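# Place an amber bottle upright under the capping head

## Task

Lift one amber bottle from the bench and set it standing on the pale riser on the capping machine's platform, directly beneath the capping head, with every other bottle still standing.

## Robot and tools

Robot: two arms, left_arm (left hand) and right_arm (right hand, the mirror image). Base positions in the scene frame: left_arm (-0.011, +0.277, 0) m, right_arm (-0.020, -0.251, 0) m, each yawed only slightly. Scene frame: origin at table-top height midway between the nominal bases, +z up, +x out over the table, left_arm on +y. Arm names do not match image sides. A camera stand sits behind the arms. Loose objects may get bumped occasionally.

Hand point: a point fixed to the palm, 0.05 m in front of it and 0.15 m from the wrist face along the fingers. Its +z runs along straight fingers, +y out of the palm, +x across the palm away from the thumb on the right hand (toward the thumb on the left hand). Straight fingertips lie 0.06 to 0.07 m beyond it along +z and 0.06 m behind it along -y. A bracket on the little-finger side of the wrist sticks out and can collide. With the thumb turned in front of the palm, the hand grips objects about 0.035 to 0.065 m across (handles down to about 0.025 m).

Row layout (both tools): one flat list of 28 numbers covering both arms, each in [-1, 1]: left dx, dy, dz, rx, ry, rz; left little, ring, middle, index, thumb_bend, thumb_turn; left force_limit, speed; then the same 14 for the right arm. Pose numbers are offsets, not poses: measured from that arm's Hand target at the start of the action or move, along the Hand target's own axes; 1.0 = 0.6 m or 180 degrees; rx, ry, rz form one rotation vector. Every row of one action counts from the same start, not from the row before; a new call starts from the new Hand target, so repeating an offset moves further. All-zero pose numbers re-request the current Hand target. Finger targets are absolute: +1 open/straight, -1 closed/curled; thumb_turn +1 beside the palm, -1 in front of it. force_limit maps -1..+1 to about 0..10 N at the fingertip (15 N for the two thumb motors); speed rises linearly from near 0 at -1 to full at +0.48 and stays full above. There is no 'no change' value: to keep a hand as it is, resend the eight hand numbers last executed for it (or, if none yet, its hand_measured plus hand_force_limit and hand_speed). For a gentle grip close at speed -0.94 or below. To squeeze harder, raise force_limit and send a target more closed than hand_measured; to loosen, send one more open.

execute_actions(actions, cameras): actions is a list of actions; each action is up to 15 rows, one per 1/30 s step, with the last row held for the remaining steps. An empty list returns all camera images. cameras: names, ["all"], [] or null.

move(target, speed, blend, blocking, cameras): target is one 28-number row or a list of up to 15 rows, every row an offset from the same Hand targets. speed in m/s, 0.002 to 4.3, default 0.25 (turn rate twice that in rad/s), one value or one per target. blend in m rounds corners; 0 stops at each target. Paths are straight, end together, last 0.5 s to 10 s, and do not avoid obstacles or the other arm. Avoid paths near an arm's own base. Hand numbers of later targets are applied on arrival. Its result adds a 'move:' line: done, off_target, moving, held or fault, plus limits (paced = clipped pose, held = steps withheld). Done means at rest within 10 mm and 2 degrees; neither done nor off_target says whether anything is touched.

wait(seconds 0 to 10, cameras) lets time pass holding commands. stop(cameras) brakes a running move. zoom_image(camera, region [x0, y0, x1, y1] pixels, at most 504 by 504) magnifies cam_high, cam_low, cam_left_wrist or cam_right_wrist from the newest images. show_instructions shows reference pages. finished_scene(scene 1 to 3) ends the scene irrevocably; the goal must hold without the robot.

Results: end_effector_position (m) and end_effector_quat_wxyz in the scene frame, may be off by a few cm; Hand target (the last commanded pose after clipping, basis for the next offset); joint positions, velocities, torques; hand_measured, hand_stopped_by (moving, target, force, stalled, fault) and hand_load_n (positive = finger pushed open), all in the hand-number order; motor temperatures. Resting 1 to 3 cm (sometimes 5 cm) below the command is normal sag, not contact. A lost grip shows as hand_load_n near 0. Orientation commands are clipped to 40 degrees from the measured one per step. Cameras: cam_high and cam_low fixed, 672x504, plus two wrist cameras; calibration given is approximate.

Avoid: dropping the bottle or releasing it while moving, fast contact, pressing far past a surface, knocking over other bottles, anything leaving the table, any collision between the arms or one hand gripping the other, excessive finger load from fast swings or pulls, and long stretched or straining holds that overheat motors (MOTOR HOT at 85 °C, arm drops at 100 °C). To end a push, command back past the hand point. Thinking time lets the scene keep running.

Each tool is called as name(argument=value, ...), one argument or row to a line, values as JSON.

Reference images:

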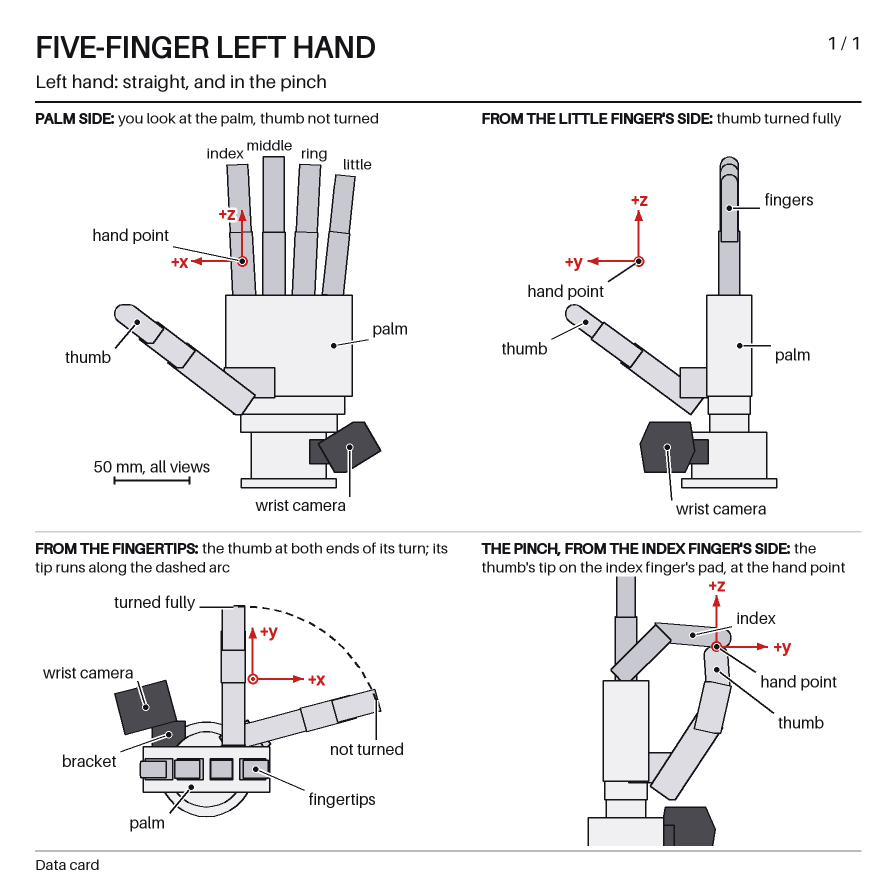

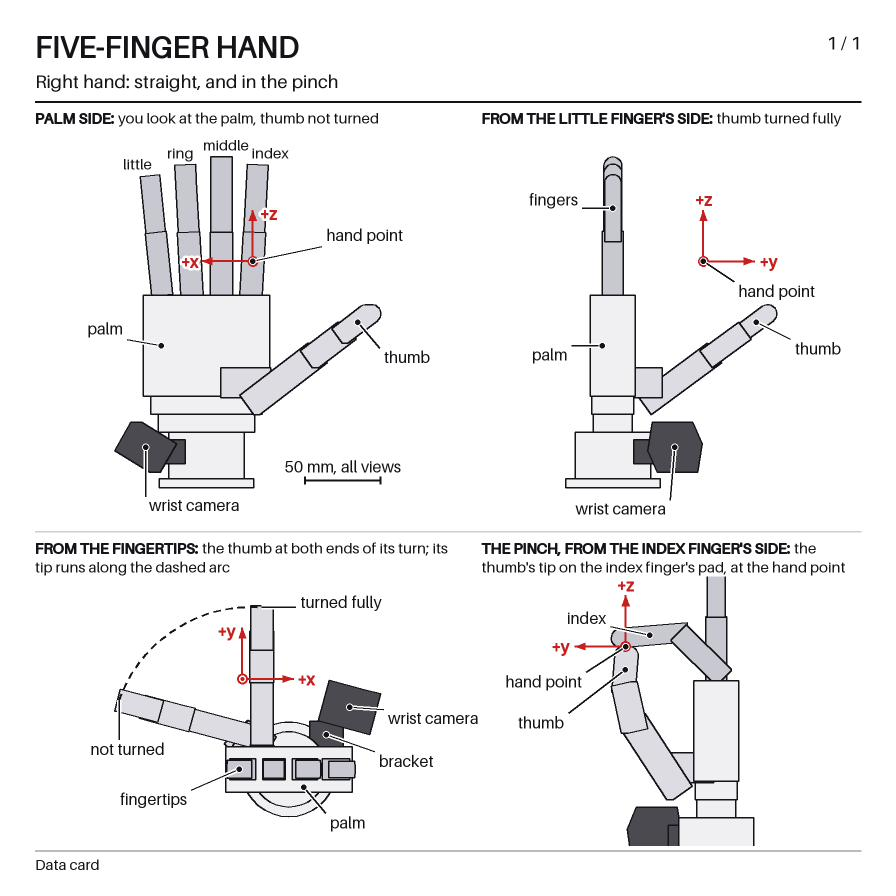

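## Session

execute_actions(
  actions=[],
)

zoom_image(
  camera="cam_high",
  region=[240, 130, 390, 340],
)

zoom_image(
  camera="cam_low",
  region=[250, 110, 370, 240],
)

Scene clock: 0.00 s.
left_arm: end_effector_position=(+0.0861, +0.5074, +0.1550) hand_measured=(+1.000, +1.000, +1.000, +1.000, +1.000, +1.000) hand_load_n=(+0.0, +0.5, +0.0, +0.0, +0.0, +0.0) hand_stopped_by=(target, target, target, target, target, target) hand_force_limit=0.00 hand_speed=-0.80 end_effector_quat_wxyz=(+0.085, +0.993, +0.023, +0.083) | right_arm: end_effector_position=(+0.6179, -0.5517, +0.2392) hand_measured=(+1.000, +1.000, +1.000, +1.000, +1.000, +1.000) hand_load_n=(+0.0, +0.0, +0.0, +0.0, +0.0, +0.0) hand_stopped_by=(target, target, target, target, target, target) hand_force_limit=0.00 hand_speed=-0.80 end_effector_quat_wxyz=(+0.041, +0.907, -0.155, +0.389)
Joint positions: left_arm=[1.484 1.251 0.959 -1.43 0.185 -0.13] | right_arm=[-0.383 1.733 1.62 -0.656 -0.073 -1.576]
Joint velocities: within noise
Joint torques (N m): no reading
Motor temperatures (°C): left_arm=[29 32 31 30 30 32] | right_arm=[33 33 38 32 30 29]
Heat: left arm: hottest shoulder 32 °C; right arm: hottest elbow 38 °C.
Hand target: left_arm +0.0867, +0.5141, +0.1600; +0.076, +0.993, +0.022, +0.084 | right_arm +0.6252, -0.5545, +0.2603; +0.044, +0.899, -0.152, +0.407
camera_calibration:
cam_left_wrist: T_world_to_cam=[[0.250209, 0.95508, -0.158802, -0.47355], [0.769008, -0.0963906, 0.631931, -0.108953], [0.588237, -0.280234, -0.758581, 0.326908], [0, 0, 0, 1]] pos_world=[0.00997265, 0.533387, 0.241636]
cam_right_wrist: T_world_to_cam=[[-0.10381, -0.976488, 0.188933, -0.522281], [-0.963933, 0.051972, -0.261021, 0.686052], [0.245065, -0.209215, -0.946664, 0.0668689], [0, 0, 0, 1]] pos_world=[0.590703, -0.531666, 0.341053]

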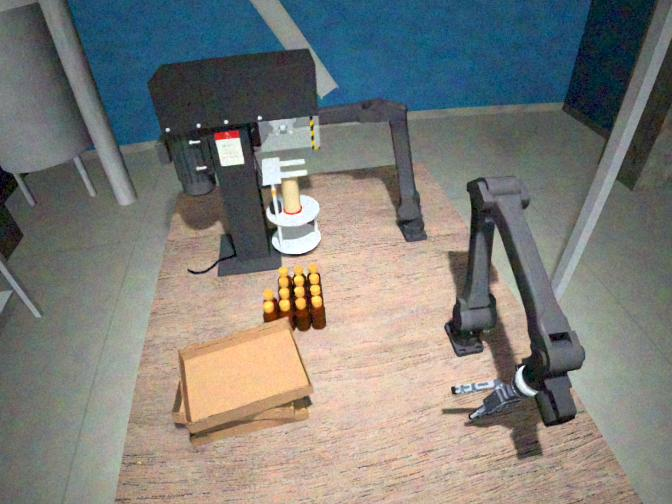

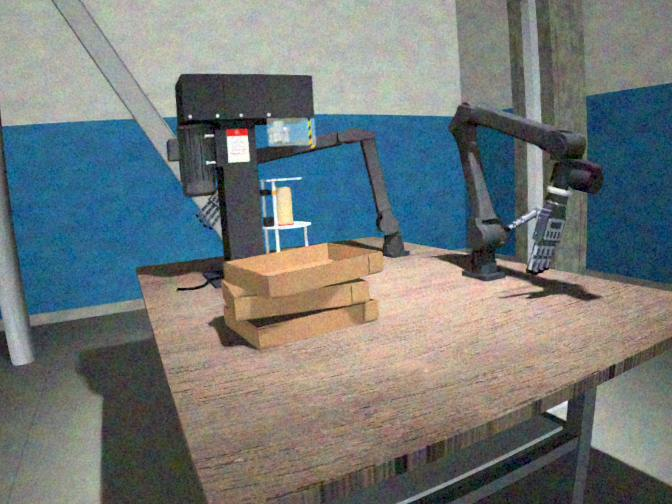

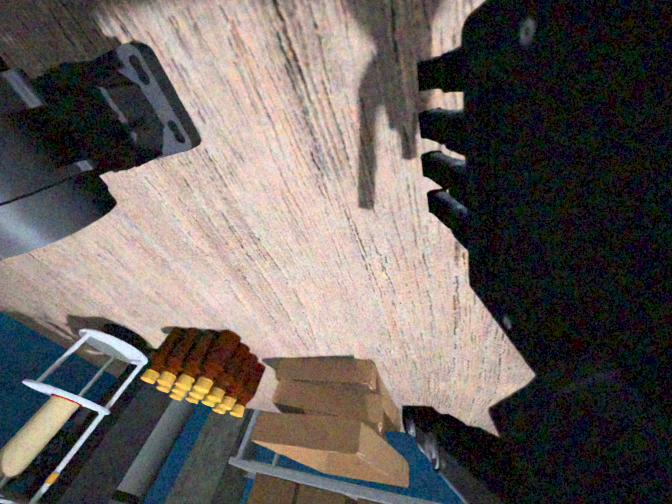

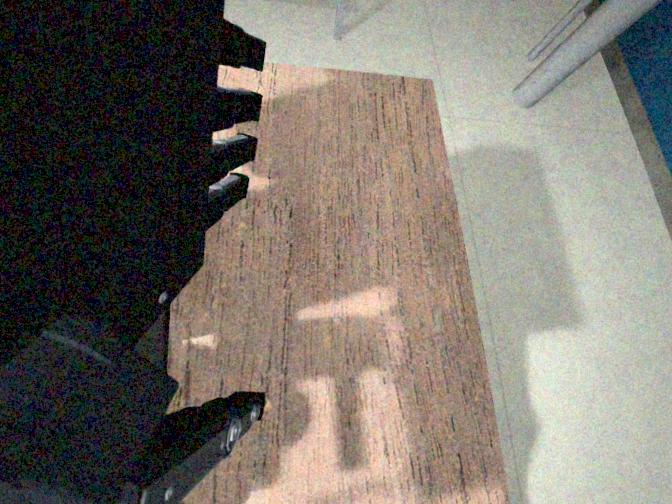

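Scaled by 2.400 from the camera's 672x504 image, which has a finer 960x720 frame.

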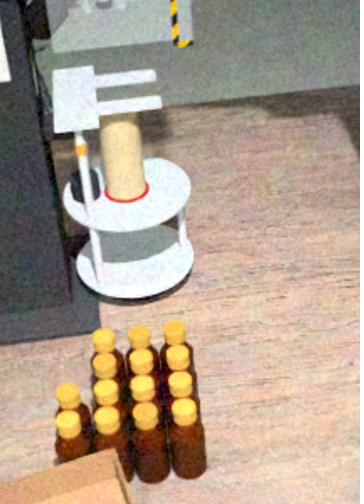

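Scaled by 3.877 from the camera's 672x504 image, which has a finer 960x720 frame.

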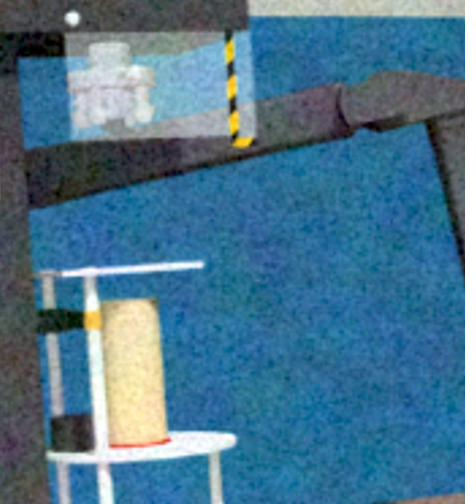

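move(
  target=[
    [0,0,0,0,0,0,1,1,1,1,1,1,0.0,-0.8,-0.1064,-0.0062,-0.2933,-0.0114,0.0011,0.15,1,1,1,1,0.6,-1,-0.1,0.0],
    [0,0,0,0,0,0,1,1,1,1,1,1,0.0,-0.8,-0.2938,-0.0282,-0.6269,-0.0341,0.0032,0.4486,1,1,1,1,0.6,-1,-0.1,0.0],
  ],
  speed=0.3,
  blend=[0.06,0],
  cameras=["cam_high"],
)

Scene clock: 17.30 s.
left_arm: end_effector_position=(+0.0861, +0.5074, +0.1550) hand_measured=(+1.000, +1.000, +1.000, +1.000, +1.000, +1.000) hand_load_n=(+0.0, +0.0, +0.0, +0.0, +0.0, +0.0) hand_stopped_by=(target, target, target, target, target, target) hand_force_limit=0.00 hand_speed=-0.80 end_effector_quat_wxyz=(+0.085, +0.993, +0.023, +0.083) | right_arm: end_effector_position=(+0.2543, -0.4189, +0.3764) hand_measured=(+1.000, +1.000, +1.000, +1.000, +0.600, -1.000) hand_load_n=(+0.0, -0.5, +0.0, +0.0, +0.0, +0.0) hand_stopped_by=(target, target, target, target, target, target) hand_force_limit=-0.10 hand_speed=0.00 end_effector_quat_wxyz=(+0.184, -0.591, +0.711, -0.334)
Joint positions: left_arm=[1.484 1.251 0.959 -1.43 0.185 -0.13] | right_arm=[-0.7 0.886 1.281 -1.21 -0.222 -0.419]
Joint torques (N m): left_arm=[1.03 -7.53 9.28 0.17 0.16 -0.01] | right_arm=[-0.38 -4.25 10.43 1.11 -0.28 0.14]
Heat: left arm: hottest shoulder 32 °C; right arm: hottest elbow 40 °C.
Hand target: left_arm +0.0867, +0.5141, +0.1600; +0.076, +0.993, +0.022, +0.084 | right_arm +0.2503, -0.4197, +0.3795; +0.185, -0.581, +0.718, -0.335
Off the commanded pose: left_arm 0.008 m, 1 deg | right_arm 0.005 m, 1 deg.
move: done
Images, in order (width x height): cam_high 672x504.

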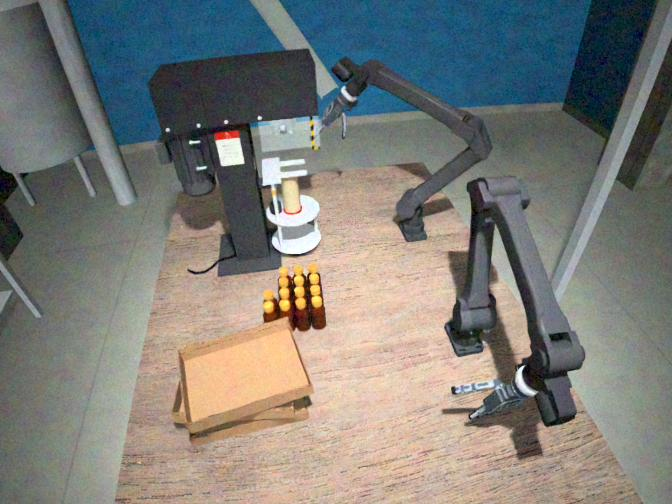

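move(
  target=[
    [0,0,0,0,0,0,1,1,1,1,1,1,0.0,-0.8,-0.3525,0.1355,-0.0545,0.066,-0.0025,0.16,1,1,1,1,0.6,-1,-0.1,0.0],
    [0,0,0,0,0,0,1,1,1,1,1,1,0.0,-0.8,-0.8275,0.2440,0.1452,0.1316,-0.0049,0.3177,1,1,1,1,0.6,-1,-0.1,0.0],
  ],
  speed=0.3,
  blend=[0.06,0],
  cameras=["cam_right_wrist"],
)

zoom_image(
  camera="cam_right_wrist",
  region=[230, 100, 500, 370],
)

Scene clock: 23.13 s.
left_arm: end_effector_position=(+0.0861, +0.5074, +0.1550) hand_measured=(+1.000, +1.000, +1.000, +1.000, +1.000, +1.000) hand_load_n=(+0.0, +0.0, +0.0, +0.0, +0.0, +0.0) hand_stopped_by=(target, target, target, target, target, target) hand_force_limit=0.00 hand_speed=-0.80 end_effector_quat_wxyz=(+0.085, +0.993, +0.023, +0.083) | right_arm: end_effector_position=(+0.3212, +0.0342, +0.1419) hand_measured=(+1.000, +1.000, +1.000, +1.000, +0.600, -1.000) hand_load_n=(+0.0, +0.0, +0.0, +0.0, +0.0, -0.5) hand_stopped_by=(target, target, target, target, target, target) hand_force_limit=-0.10 hand_speed=0.00 end_effector_quat_wxyz=(+0.446, -0.178, +0.816, -0.322)
Joint positions: left_arm=[1.484 1.251 0.959 -1.43 0.185 -0.13] | right_arm=[1.062 1.328 0.773 -0.812 1.156 2.079]
Joint torques (N m): left_arm=[1.08 -7.12 9.22 0.23 0.14 0] | right_arm=[0.38 -6.89 12.25 0.27 0.72 0.14]
Heat: left arm: hottest shoulder 32 °C; right arm: hottest elbow 41 °C.
Hand target: left_arm +0.0867, +0.5141, +0.1600; +0.076, +0.993, +0.022, +0.084 | right_arm +0.3304, +0.0478, +0.1544; +0.438, -0.123, +0.825, -0.336
Off the commanded pose: left_arm 0.008 m, 1 deg | right_arm 0.021 m, 7 deg.
joint sent to its limit (right arm) — joint 6 (wrist roll), upper limit. The joint targets are off in orientation, not in position.
move: off_target (right_arm)
camera_calibration:
cam_right_wrist: T_world_to_cam=[[-0.181925, 0.518519, -0.835489, 0.156643], [0.0248527, 0.851821, 0.523243, -0.11205], [0.982998, 0.0744269, -0.167854, -0.187263], [0, 0, 0, 1]] pos_world=[0.215361, 0.0281611, 0.15807]
Images, in order (width x height): cam_right_wrist 672x504.

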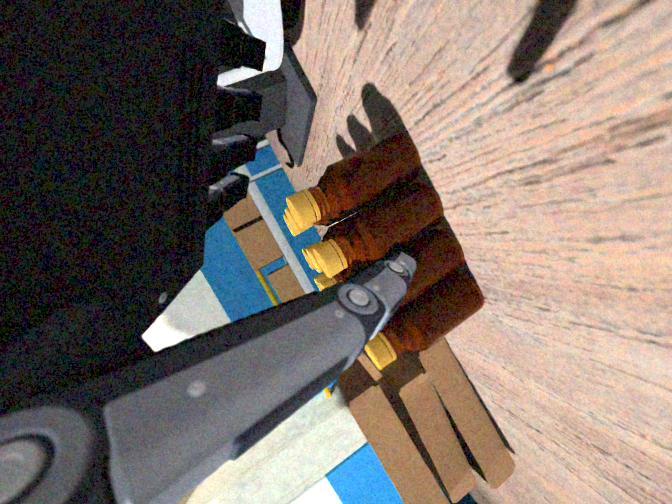

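Scaled by 1.867 from the camera's 672x504 image, which has a finer 960x720 frame.

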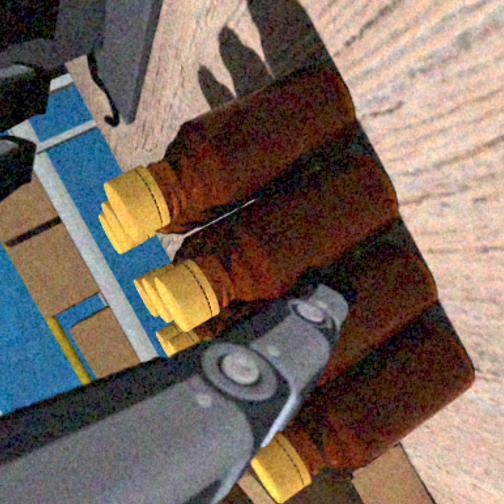

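move(
  target=[0,0,0,0,0,0,1,1,1,1,1,1,0.0,-0.8,0.0398,0.0313,0.1097,0,0,0,1,1,1,1,0.6,-1,-0.1,0.0],
  speed=0.12,
  cameras=["cam_right_wrist"],
)

zoom_image(
  camera="cam_right_wrist",
  region=[210, 120, 480, 390],
)

Scene clock: 28.23 s.
left_arm: end_effector_position=(+0.0861, +0.5074, +0.1550) hand_measured=(+1.000, +1.000, +1.000, +1.000, +1.000, +1.000) hand_load_n=(+0.0, +0.0, +0.0, +0.0, +0.0, +0.0) hand_stopped_by=(target, target, target, target, target, target) hand_force_limit=0.00 hand_speed=-0.80 end_effector_quat_wxyz=(+0.085, +0.993, +0.023, +0.083) | right_arm: end_effector_position=(+0.3650, +0.0211, +0.1038) hand_measured=(+1.000, +1.000, +1.000, +1.000, +0.600, -1.000) hand_load_n=(+0.0, +0.0, -0.5, +0.0, +0.0, +0.0) hand_stopped_by=(target, target, target, target, target, target) hand_force_limit=-0.10 hand_speed=0.00 end_effector_quat_wxyz=(+0.440, -0.125, +0.825, -0.333)
Joint positions: left_arm=[1.484 1.251 0.959 -1.43 0.185 -0.13] | right_arm=[0.959 1.462 0.773 -0.637 1.156 2.078]
Joint torques (N m): left_arm=[0.85 -6.89 9.31 0.24 0.14 0] | right_arm=[-0.21 -8.35 8.13 0.99 0.82 -0.1]
Heat: left arm: hottest shoulder 32 °C; right arm: hottest elbow 41 °C.
Hand target: left_arm +0.0867, +0.5141, +0.1600; +0.076, +0.993, +0.022, +0.084 | right_arm +0.3711, +0.0203, +0.1011; +0.438, -0.123, +0.825, -0.337
Off the commanded pose: left_arm 0.008 m, 1 deg | right_arm 0.007 m, 1 deg.
move: done
camera_calibration:
cam_right_wrist: T_world_to_cam=[[-0.10955, 0.561, -0.820535, 0.110664], [0.0999434, 0.827537, 0.552443, -0.111992], [0.988944, -0.021487, -0.146725, -0.237982], [0, 0, 0, 1]] pos_world=[0.258668, 0.0254817, 0.117756]
Images, in order (width x height): cam_right_wrist 672x504.

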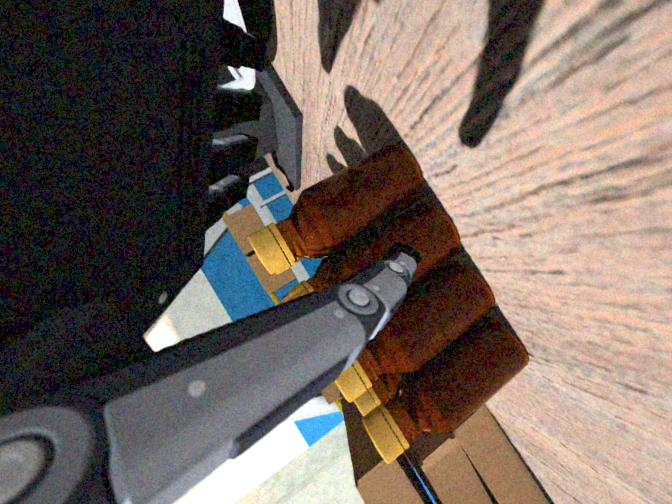

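Scaled by 1.867 from the camera's 672x504 image, which has a finer 960x720 frame.

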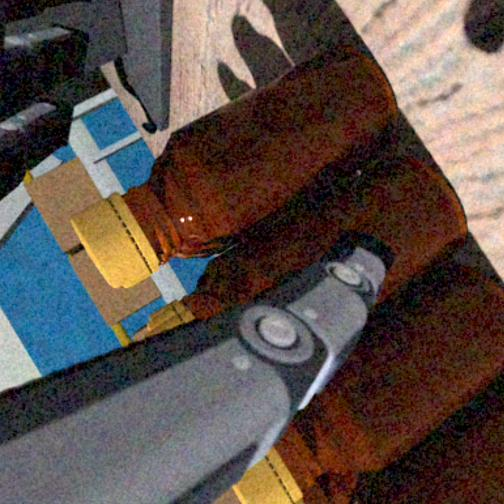

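move(
  target=[0,0,0,0,0,0,1,1,1,1,1,1,0.0,-0.8,-0.0082,-0.0073,0.0877,0,0,0,1,1,1,1,0.6,-1,-0.1,0.0],
  speed=0.06,
  cameras=["cam_right_wrist"],
)

zoom_image(
  camera="cam_right_wrist",
  region=[210, 120, 500, 390],
)

Scene clock: 34.53 s.
left_arm: end_effector_position=(+0.0861, +0.5074, +0.1550) hand_measured=(+1.000, +1.000, +1.000, +1.000, +1.000, +1.000) hand_load_n=(+0.0, +0.0, +0.0, +0.0, +0.0, +0.0) hand_stopped_by=(target, target, target, target, target, target) hand_force_limit=0.00 hand_speed=-0.80 end_effector_quat_wxyz=(+0.085, +0.993, +0.023, +0.083) | right_arm: end_effector_position=(+0.4117, +0.0002, +0.0936) hand_measured=(+1.000, +1.000, +1.000, +1.000, +0.600, -1.000) hand_load_n=(+0.0, +0.0, +0.0, +0.0, +0.0, +0.0) hand_stopped_by=(target, target, target, target, target, target) hand_force_limit=-0.10 hand_speed=0.00 end_effector_quat_wxyz=(+0.443, -0.122, +0.824, -0.330)
Joint positions: left_arm=[1.484 1.251 0.959 -1.43 0.185 -0.13] | right_arm=[0.824 1.486 0.734 -0.299 1.107 1.786]
Joint torques (N m): left_arm=[1.14 -7.12 9.31 0.27 0.17 -0.02] | right_arm=[-0.32 -8.23 7.42 1.42 0.61 -0.15]
Heat: left arm: hottest shoulder 32 °C; right arm: hottest elbow 41 °C.
Hand target: left_arm +0.0867, +0.5141, +0.1600; +0.076, +0.993, +0.022, +0.084 | right_arm +0.4159, -0.0040, +0.0866; +0.438, -0.123, +0.825, -0.336
Off the commanded pose: left_arm 0.008 m, 1 deg | right_arm 0.009 m, 1 deg.
move: done
camera_calibration:
cam_right_wrist: T_world_to_cam=[[-0.103066, 0.566897, -0.817315, 0.116174], [0.0973137, 0.823496, 0.558913, -0.093292], [0.989903, -0.0219309, -0.140042, -0.287109], [0, 0, 0, 1]] pos_world=[0.305263, 0.00467042, 0.106886]
Images, in order (width x height): cam_right_wrist 672x504.

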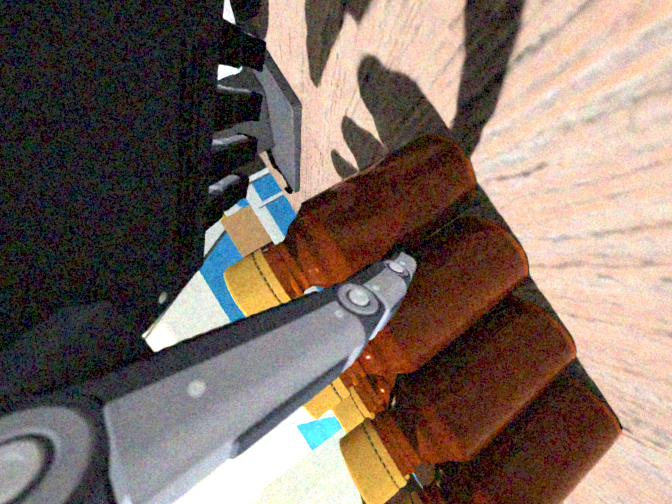

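Scaled by 1.738 from the camera's 672x504 image, which has a finer 960x720 frame.

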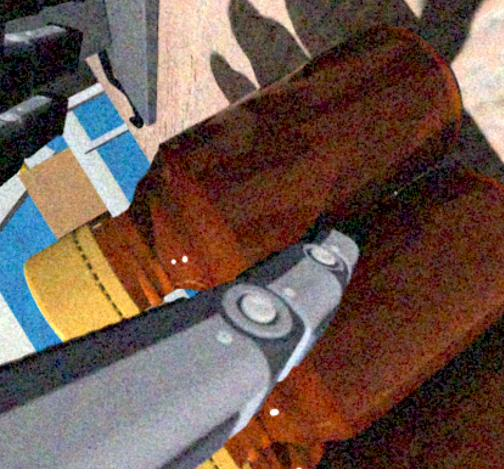

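move(
  target=[0,0,0,0,0,0,1,1,1,1,1,1,0.0,-0.8,0.0113,-0.0062,0.0090,0,0,0,1,1,1,1,0.6,-1,-0.1,0.0],
  speed=0.05,
  cameras=["cam_right_wrist"],
)

Scene clock: 36.90 s.
left_arm: end_effector_position=(+0.0861, +0.5074, +0.1550) hand_measured=(+1.000, +1.000, +1.000, +1.000, +1.000, +1.000) hand_load_n=(+0.0, +0.0, +0.0, +0.0, +0.0, +0.0) hand_stopped_by=(target, target, target, target, target, target) hand_force_limit=0.00 hand_speed=-0.80 end_effector_quat_wxyz=(+0.085, +0.993, +0.023, +0.083) | right_arm: end_effector_position=(+0.4113, -0.0060, +0.0871) hand_measured=(+1.000, +1.000, +1.000, +1.000, +0.600, -1.000) hand_load_n=(+0.0, +0.0, +0.0, +0.0, +0.5, +0.0) hand_stopped_by=(target, target, target, target, target, target) hand_force_limit=-0.10 hand_speed=0.00 end_effector_quat_wxyz=(+0.443, -0.124, +0.824, -0.330)
Joint positions: left_arm=[1.484 1.251 0.959 -1.43 0.185 -0.13] | right_arm=[0.813 1.486 0.709 -0.252 1.098 1.757]
Joint torques (N m): left_arm=[1.14 -6.95 9.31 0.23 0.15 -0.03] | right_arm=[-0.56 -8.94 7.13 1.46 0.63 -0.16]
Heat: left arm: hottest elbow 33 °C; right arm: hottest elbow 41 °C.
Hand target: left_arm +0.0867, +0.5141, +0.1600; +0.076, +0.993, +0.022, +0.084 | right_arm +0.4160, -0.0125, +0.0827; +0.438, -0.123, +0.825, -0.336
Off the commanded pose: left_arm 0.008 m, 1 deg | right_arm 0.009 m, 1 deg.
move: done
camera_calibration:
cam_right_wrist: T_world_to_cam=[[-0.107708, 0.564985, -0.818041, 0.116324], [0.0957445, 0.824898, 0.557115, -0.0836191], [0.989561, -0.018317, -0.142943, -0.287333], [0, 0, 0, 1]] pos_world=[0.304868, -0.00200732, 0.100671]
Images, in order (width x height): cam_right_wrist 672x504.

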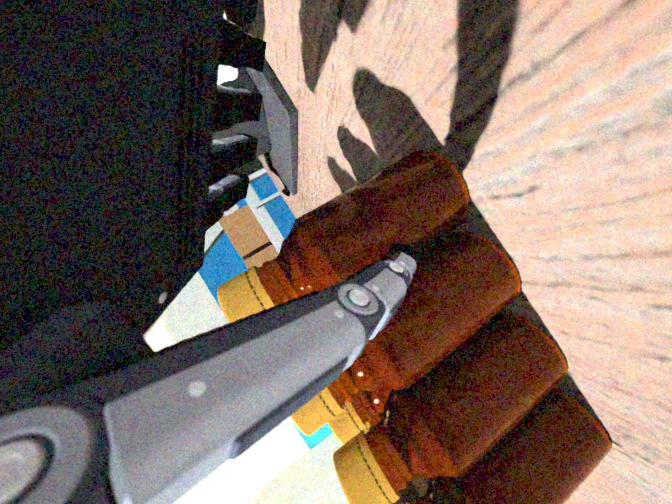

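execute_actions(
  actions=[
    [[0,0,0,0,0,0,1,1,1,1,1,1,0.0,-0.8,0,0,0,0,0,0,1,1,0.25,0.25,0.6,-1,-0.1,-0.3]],
    [[0,0,0,0,0,0,1,1,1,1,1,1,0.0,-0.8,0,0,0,0,0,0,1,1,0.25,0.25,0.6,-1,-0.1,-0.3]],
    [[0,0,0,0,0,0,1,1,1,1,1,1,0.0,-0.8,0,0,0,0,0,0,1,1,-0.1,-0.1,0.6,-1,-0.4,-0.92]],
  ],
)

execute_actions(
  actions=[
    [[0,0,0,0,0,0,1,1,1,1,1,1,0.0,-0.8,0,0,0,0,0,0,1,1,-0.5,-0.5,0.6,-1,0.2,-0.95]],
    [[0,0,0,0,0,0,1,1,1,1,1,1,0.0,-0.8,0,0,0,0,0,0,1,1,-0.5,-0.5,0.6,-1,0.2,-0.95]],
  ],
  cameras=["cam_right_wrist"],
)

Scene clock: 39.80 s.
left_arm: end_effector_position=(+0.0861, +0.5074, +0.1550) hand_measured=(+1.000, +1.000, +1.000, +1.000, +1.000, +1.000) hand_load_n=(+0.0, +0.0, +0.0, +0.0, +0.0, +0.0) hand_stopped_by=(target, target, target, target, target, target) hand_force_limit=0.00 hand_speed=-0.80 end_effector_quat_wxyz=(+0.085, +0.993, +0.023, +0.083) | right_arm: end_effector_position=(+0.4116, -0.0076, +0.0864) hand_measured=(+1.000, +1.000, +0.110, +0.110, +0.602, -1.000) hand_load_n=(+0.0, +0.0, +3.0, +3.0, +5.5, +1.0) hand_stopped_by=(target, target, force, force, target, target) hand_force_limit=-0.40 hand_speed=-0.92 end_effector_quat_wxyz=(+0.441, -0.124, +0.825, -0.331)
Joint positions: left_arm=[1.484 1.251 0.959 -1.43 0.185 -0.13] | right_arm=[0.81 1.486 0.707 -0.251 1.097 1.754]
Joint torques (N m): left_arm=[1.08 -7.53 9.43 0.2 0.15 -0.02] | right_arm=[-0.56 -8.76 7.23 1.43 0.66 -0.12]
Heat: left arm: hottest elbow 33 °C; right arm: hottest elbow 41 °C.
Hand target: left_arm +0.0867, +0.5141, +0.1600; +0.076, +0.993, +0.022, +0.084 | right_arm +0.4159, -0.0126, +0.0826; +0.438, -0.123, +0.825, -0.337
Off the commanded pose: left_arm 0.008 m, 1 deg | right_arm 0.008 m, 1 deg.
Step readings (end_effector_position of left_arm | right_arm):
0: (+0.0861, +0.5074, +0.1550) | (+0.4113, -0.0059, +0.0871)
1: (+0.0861, +0.5074, +0.1550) | (+0.4113, -0.0059, +0.0871)
2: (+0.0861, +0.5074, +0.1550) | (+0.4113, -0.0059, +0.0871)
4: (+0.0861, +0.5074, +0.1550) | (+0.4113, -0.0059, +0.0871)
8: (+0.0861, +0.5074, +0.1550) | (+0.4113, -0.0058, +0.0871)
15: (+0.0861, +0.5074, +0.1550) | (+0.4112, -0.0062, +0.0867)
16: (+0.0861, +0.5074, +0.1550) | (+0.4112, -0.0062, +0.0867)
17: (+0.0861, +0.5074, +0.1550) | (+0.4112, -0.0062, +0.0867)
19: (+0.0861, +0.5074, +0.1550) | (+0.4112, -0.0062, +0.0867)
23: (+0.0861, +0.5074, +0.1550) | (+0.4112, -0.0062, +0.0867)
30: (+0.0861, +0.5074, +0.1550) | (+0.4112, -0.0062, +0.0867)
31: (+0.0861, +0.5074, +0.1550) | (+0.4112, -0.0062, +0.0867)
32: (+0.0861, +0.5074, +0.1550) | (+0.4112, -0.0062, +0.0867)
34: (+0.0861, +0.5074, +0.1550) | (+0.4112, -0.0062, +0.0867)
38: (+0.0861, +0.5074, +0.1550) | (+0.4113, -0.0064, +0.0867)
45: (+0.0861, +0.5074, +0.1550) | (+0.4112, -0.0069, +0.0864)

Scene clock: 41.00 s.
left_arm: end_effector_position=(+0.0861, +0.5074, +0.1550) hand_measured=(+1.000, +1.000, +1.000, +1.000, +1.000, +1.000) hand_load_n=(+0.0, +0.0, +0.0, +0.0, +0.0, +0.0) hand_stopped_by=(target, target, target, target, target, target) hand_force_limit=0.00 hand_speed=-0.80 end_effector_quat_wxyz=(+0.085, +0.993, +0.023, +0.083) | right_arm: end_effector_position=(+0.4117, -0.0078, +0.0864) hand_measured=(+1.000, +1.000, +0.094, +0.088, +0.604, -1.000) hand_load_n=(+0.0, +0.0, +5.0, +7.5, +12.0, +1.5) hand_stopped_by=(target, target, force, force, target, target) hand_force_limit=0.20 hand_speed=-0.95 end_effector_quat_wxyz=(+0.441, -0.124, +0.825, -0.332)
Joint positions: left_arm=[1.484 1.251 0.959 -1.43 0.185 -0.13] | right_arm=[0.809 1.486 0.707 -0.251 1.098 1.754]
Joint torques (N m): left_arm=[1.03 -7 9.35 0.18 0.18 -0.02] | right_arm=[-0.15 -8.64 7.27 1.39 0.63 -0.14]
Heat: left arm: hottest elbow 33 °C; right arm: hottest elbow 41 °C.
Hand target: left_arm +0.0867, +0.5141, +0.1600; +0.076, +0.993, +0.022, +0.084 | right_arm +0.4158, -0.0125, +0.0826; +0.438, -0.123, +0.825, -0.336
Off the commanded pose: left_arm 0.008 m, 1 deg | right_arm 0.007 m, 1 deg.
Step readings (end_effector_position of left_arm | right_arm):
0: (+0.0861, +0.5074, +0.1550) | (+0.4116, -0.0076, +0.0864)
1: (+0.0861, +0.5074, +0.1550) | (+0.4116, -0.0076, +0.0864)
2: (+0.0861, +0.5074, +0.1550) | (+0.4116, -0.0076, +0.0864)
4: (+0.0861, +0.5074, +0.1550) | (+0.4116, -0.0076, +0.0864)
8: (+0.0861, +0.5074, +0.1550) | (+0.4117, -0.0078, +0.0864)
15: (+0.0861, +0.5074, +0.1550) | (+0.4117, -0.0078, +0.0864)
16: (+0.0861, +0.5074, +0.1550) | (+0.4117, -0.0078, +0.0864)
17: (+0.0861, +0.5074, +0.1550) | (+0.4117, -0.0078, +0.0864)
19: (+0.0861, +0.5074, +0.1550) | (+0.4117, -0.0078, +0.0864)
23: (+0.0861, +0.5074, +0.1550) | (+0.4117, -0.0078, +0.0864)
30: (+0.0861, +0.5074, +0.1550) | (+0.4117, -0.0078, +0.0864)
camera_calibration:
cam_right_wrist: T_world_to_cam=[[-0.107565, 0.563218, -0.819277, 0.116893], [0.0984953, 0.826041, 0.554937, -0.0827562], [0.989307, -0.0210031, -0.144328, -0.287718], [0, 0, 0, 1]] pos_world=[0.305366, -0.00351904, 0.100166]
Images, in order (width x height): cam_right_wrist 672x504.

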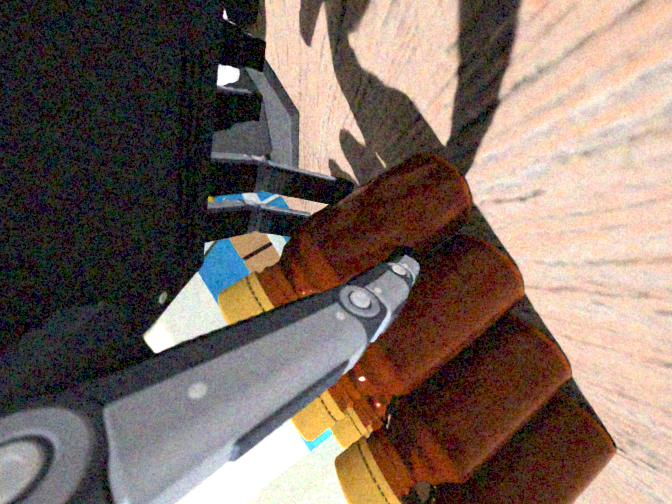

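move(
  target=[
    [0,0,0,0,0,0,1,1,1,1,1,1,0.0,-0.8,-0.1035,-0.1263,-0.0750,0.0080,-0.0077,0.0111,1,1,-0.5,-0.5,0.6,-1,0.2,-0.95],
    [0,0,0,0,0,0,1,1,1,1,1,1,0.0,-0.8,-0.1178,-0.3122,-0.2492,-0.0570,-0.0817,-0.0332,1,1,-0.5,-0.5,0.6,-1,0.2,-0.95],
    [0,0,0,0,0,0,1,1,1,1,1,1,0.0,-0.8,-0.1310,-0.5752,-0.3367,-0.0900,-0.1220,-0.0614,1,1,-0.5,-0.5,0.6,-1,0.2,-0.95],
    [0,0,0,0,0,0,1,1,1,1,1,1,0.0,-0.8,-0.0535,-0.7298,-0.2440,-0.1021,-0.1396,-0.0715,1,1,-0.5,-0.5,0.6,-1,0.2,-0.95],
  ],
  speed=[0.1,0.18,0.2,0.16],
  blend=[0.02,0.05,0.04,0],
  cameras=["cam_high","cam_low","cam_right_wrist"],
)

zoom_image(
  camera="cam_right_wrist",
  region=[200, 0, 560, 330],
)

zoom_image(
  camera="cam_high",
  region=[250, 100, 370, 220],
)

zoom_image(
  camera="cam_low",
  region=[250, 110, 370, 240],
)

Scene clock: 51.83 s.
left_arm: end_effector_position=(+0.0861, +0.5074, +0.1550) hand_measured=(+1.000, +1.000, +1.000, +1.000, +1.000, +1.000) hand_load_n=(+0.0, +0.0, +0.0, +0.0, +0.0, +0.0) hand_stopped_by=(target, target, target, target, target, target) hand_force_limit=0.00 hand_speed=-0.80 end_effector_quat_wxyz=(+0.085, +0.993, +0.023, +0.083) | right_arm: end_effector_position=(+0.2785, -0.2542, +0.4075) hand_measured=(+1.000, +1.000, +0.094, +0.088, +0.604, -1.000) hand_load_n=(+0.0, +0.0, +5.0, +6.5, +12.5, -1.0) hand_stopped_by=(target, target, force, force, target, target) hand_force_limit=0.20 hand_speed=-0.95 end_effector_quat_wxyz=(+0.521, -0.351, +0.755, -0.185)
Joint positions: left_arm=[1.484 1.251 0.959 -1.43 0.185 -0.13] | right_arm=[-0.561 0.568 0.956 -0.873 -0.588 0.509]
Joint torques (N m): left_arm=[1.44 -7.41 9.33 0.31 0.16 -0.03] | right_arm=[-0.32 -0.62 17.39 1.66 -0.67 0.06]
Motor temperatures (°C): left_arm=[29 32 33 30 30 32] | right_arm=[33 34 43 32 31 29]
Heat: left arm: hottest elbow 33 °C; right arm: hottest elbow 43 °C.
Hand target: left_arm +0.0867, +0.5141, +0.1600; +0.076, +0.993, +0.022, +0.084 | right_arm +0.2770, -0.2566, +0.4505; +0.540, -0.351, +0.734, -0.214
Off the commanded pose: left_arm 0.008 m, 1 deg | right_arm 0.043 m, 5 deg.
move: off_target (right_arm)
camera_calibration:
cam_right_wrist: T_world_to_cam=[[-0.398401, 0.423401, -0.813639, 0.547644], [-0.373126, 0.735545, 0.565465, 0.0598508], [0.837887, 0.528871, -0.135059, 0.0634142], [0, 0, 0, 1]] pos_world=[0.18738, -0.309434, 0.420306]
Images, in order (width x height): cam_high 672x504, cam_low 672x504, cam_right_wrist 672x504.

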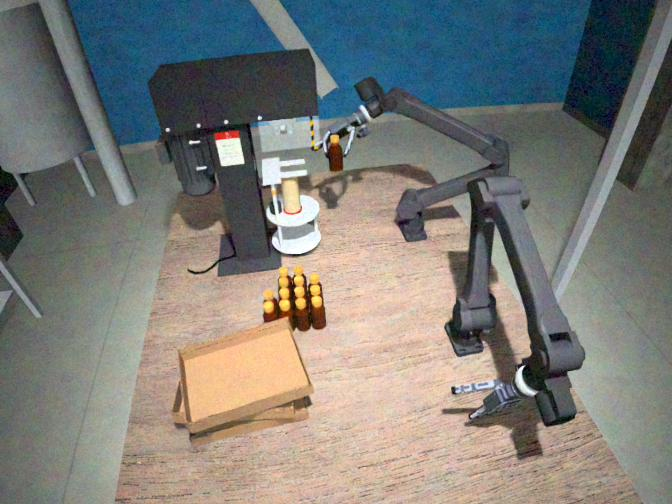

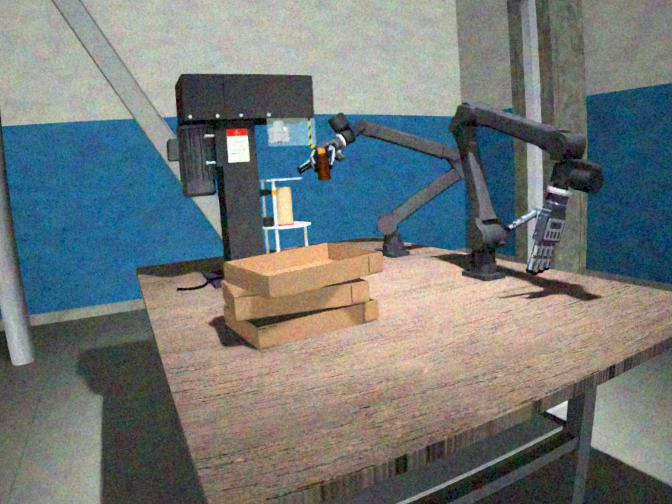

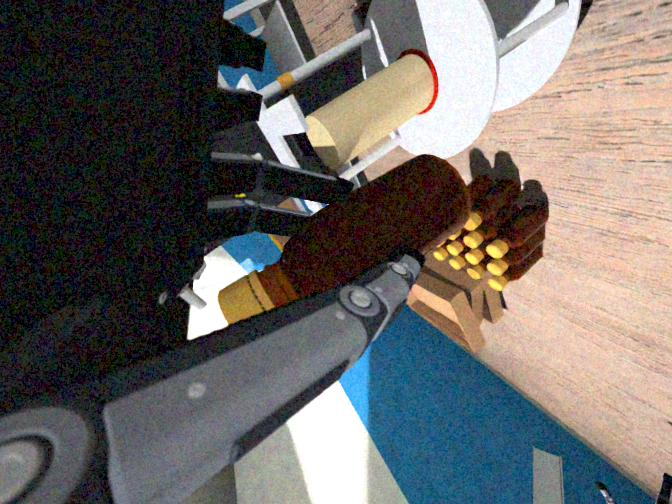

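Scaled by 1.400 from the camera's 672x504 image, which has a finer 960x720 frame.

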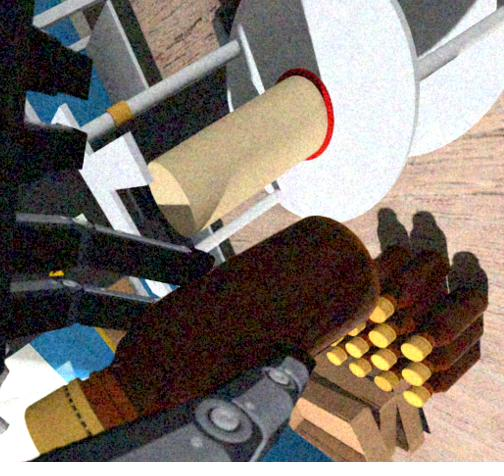

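Scaled by 4.200 from the camera's 672x504 image, which has a finer 960x720 frame.

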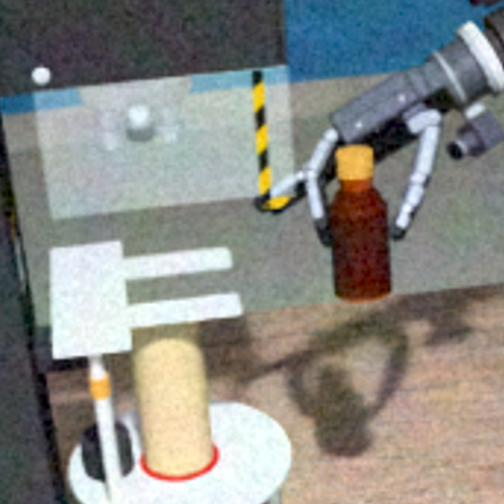

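Scaled by 3.877 from the camera's 672x504 image, which has a finer 960x720 frame.

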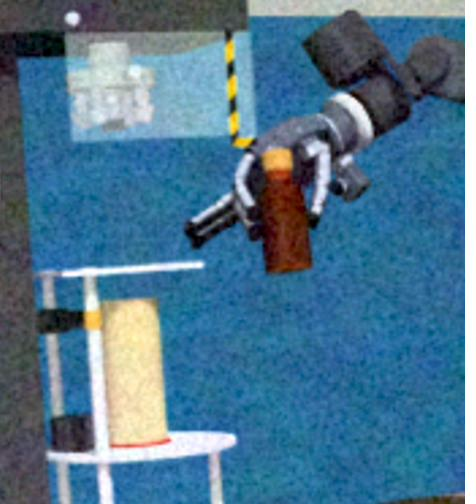

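zoom_image(
  camera="cam_right_wrist",
  region=[220, 60, 400, 220],
)

Scaled by 2.800 from the camera's 672x504 image, which has a finer 960x720 frame.

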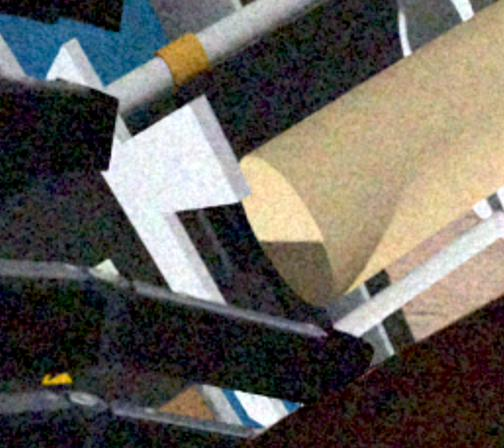

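move(
  target=[0,0,0,0,0,0,1,1,1,1,1,1,0.0,-0.8,-0.0018,-0.0527,0.0950,-0.0016,0.0015,-0.0040,1,1,-0.5,-0.5,0.6,-1,0.2,-0.95],
  speed=0.08,
  cameras=["cam_high","cam_low","cam_right_wrist"],
)

zoom_image(
  camera="cam_right_wrist",
  region=[200, 20, 480, 280],
)

zoom_image(
  camera="cam_high",
  region=[250, 100, 370, 220],
)

zoom_image(
  camera="cam_low",
  region=[250, 110, 370, 240],
)

Scene clock: 59.60 s.
left_arm: end_effector_position=(+0.0861, +0.5074, +0.1550) hand_measured=(+1.000, +1.000, +1.000, +1.000, +1.000, +1.000) hand_load_n=(+0.0, +0.0, +0.0, +0.0, +0.0, +0.0) hand_stopped_by=(target, target, target, target, target, target) hand_force_limit=0.00 hand_speed=-0.80 end_effector_quat_wxyz=(+0.085, +0.993, +0.023, +0.083) | right_arm: end_effector_position=(+0.3307, -0.2763, +0.4038) hand_measured=(+1.000, +1.000, +0.094, +0.088, +0.604, -1.000) hand_load_n=(+0.0, +0.0, +5.0, +6.5, +12.5, -1.0) hand_stopped_by=(target, target, force, force, target, target) hand_force_limit=0.20 hand_speed=-0.95 end_effector_quat_wxyz=(+0.506, -0.358, +0.761, -0.192)
Joint positions: left_arm=[1.484 1.251 0.959 -1.43 0.185 -0.13] | right_arm=[-0.502 0.723 1.008 -0.78 -0.513 0.509]
Joint torques (N m): left_arm=[1.2 -7.36 9.29 0.2 0.15 -0.03] | right_arm=[1.67 -2.14 17.94 2.69 -0.42 0.32]
Heat: left arm: hottest elbow 33 °C; right arm: hottest elbow 46 °C.
Hand target: left_arm +0.0867, +0.5141, +0.1600; +0.076, +0.993, +0.022, +0.084 | right_arm +0.3401, -0.2729, +0.4545; +0.536, -0.357, +0.734, -0.216
Off the commanded pose: left_arm 0.008 m, 1 deg | right_arm 0.052 m, 5 deg.
move: off_target (right_arm)
camera_calibration:
cam_right_wrist: T_world_to_cam=[[-0.417422, 0.405372, -0.813284, 0.575891], [-0.353108, 0.752295, 0.556208, 0.0993711], [0.837301, 0.519351, -0.170885, 0.0428451], [0, 0, 0, 1]] pos_world=[0.239604, -0.330458, 0.420414]
Images, in order (width x height): cam_high 672x504, cam_low 672x504, cam_right_wrist 672x504.

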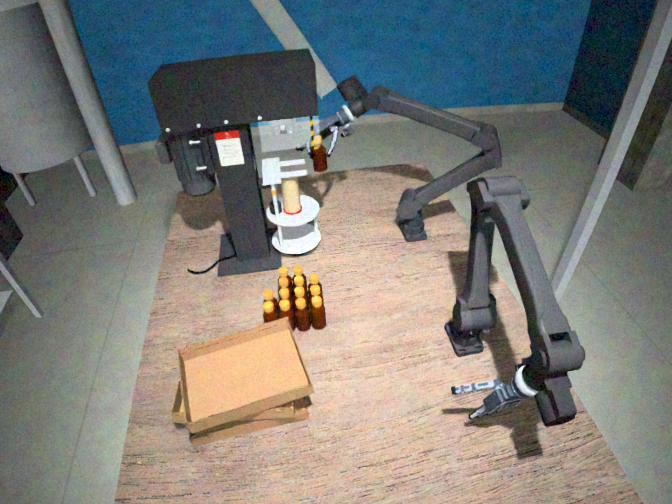

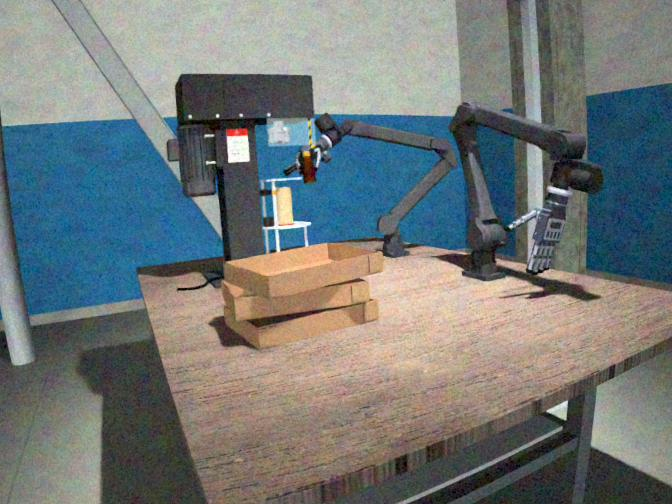

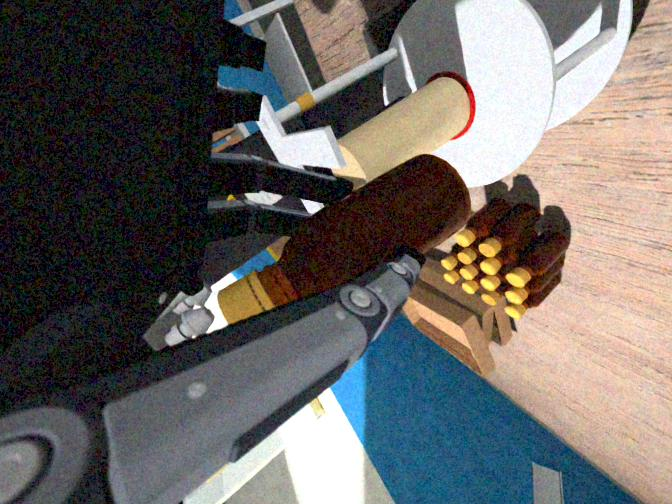

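Scaled by 1.800 from the camera's 672x504 image, which has a finer 960x720 frame.

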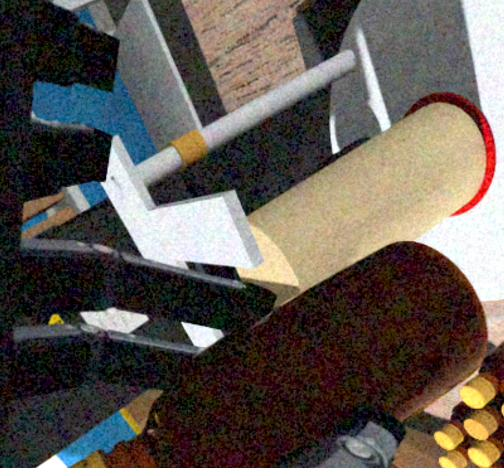

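Scaled by 4.200 from the camera's 672x504 image, which has a finer 960x720 frame.

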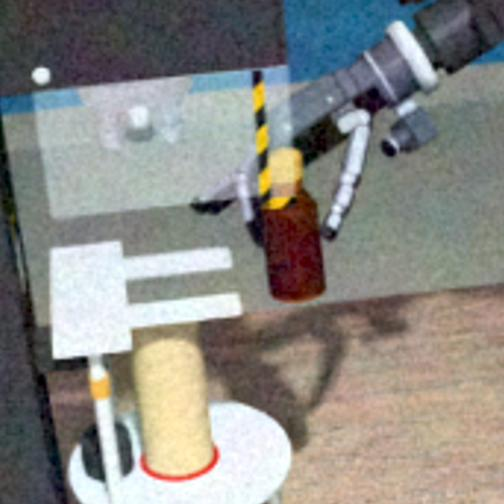

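Scaled by 3.877 from the camera's 672x504 image, which has a finer 960x720 frame.

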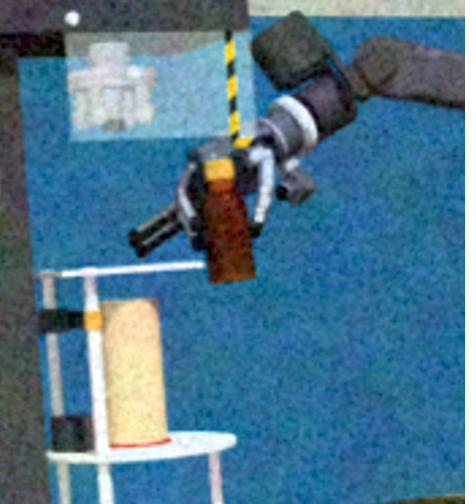

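move(
  target=[0,0,0,0,0,0,1,1,1,1,1,1,0.0,-0.8,-0.0192,-0.0010,0.0207,0.0057,-0.0055,0.0028,1,1,-0.5,-0.5,0.6,-1,0.2,-0.95],
  speed=0.05,
)

Scene clock: 67.63 s.
left_arm: end_effector_position=(+0.0861, +0.5074, +0.1550) hand_measured=(+1.000, +1.000, +1.000, +1.000, +1.000, +1.000) hand_load_n=(+0.0, +0.0, +0.0, +0.0, +0.0, +0.0) hand_stopped_by=(target, target, target, target, target, target) hand_force_limit=0.00 hand_speed=-0.80 end_effector_quat_wxyz=(+0.085, +0.993, +0.023, +0.083) | right_arm: end_effector_position=(+0.3450, -0.2678, +0.4098) hand_measured=(+1.000, +1.000, +0.094, +0.088, +0.604, -1.000) hand_load_n=(+0.0, +0.0, +5.0, +6.5, +12.5, -1.0) hand_stopped_by=(target, target, force, force, target, target) hand_force_limit=0.20 hand_speed=-0.95 end_effector_quat_wxyz=(+0.516, -0.355, +0.754, -0.198)
Joint positions: left_arm=[1.484 1.251 0.959 -1.43 0.185 -0.13] | right_arm=[-0.441 0.734 1.008 -0.724 -0.463 0.553]
Joint torques (N m): left_arm=[1.32 -7.3 9.29 0.18 0.18 -0.03] | right_arm=[1.73 -2.67 17.54 2.76 -0.35 0.39]
Heat: left arm: hottest elbow 34 °C; right arm: hottest elbow 47 °C.
Hand target: left_arm +0.0867, +0.5141, +0.1600; +0.076, +0.993, +0.022, +0.084 | right_arm +0.3538, -0.2638, +0.4583; +0.547, -0.350, +0.729, -0.217
Off the commanded pose: left_arm 0.008 m, 1 deg | right_arm 0.049 m, 5 deg.
move: off_target (right_arm)


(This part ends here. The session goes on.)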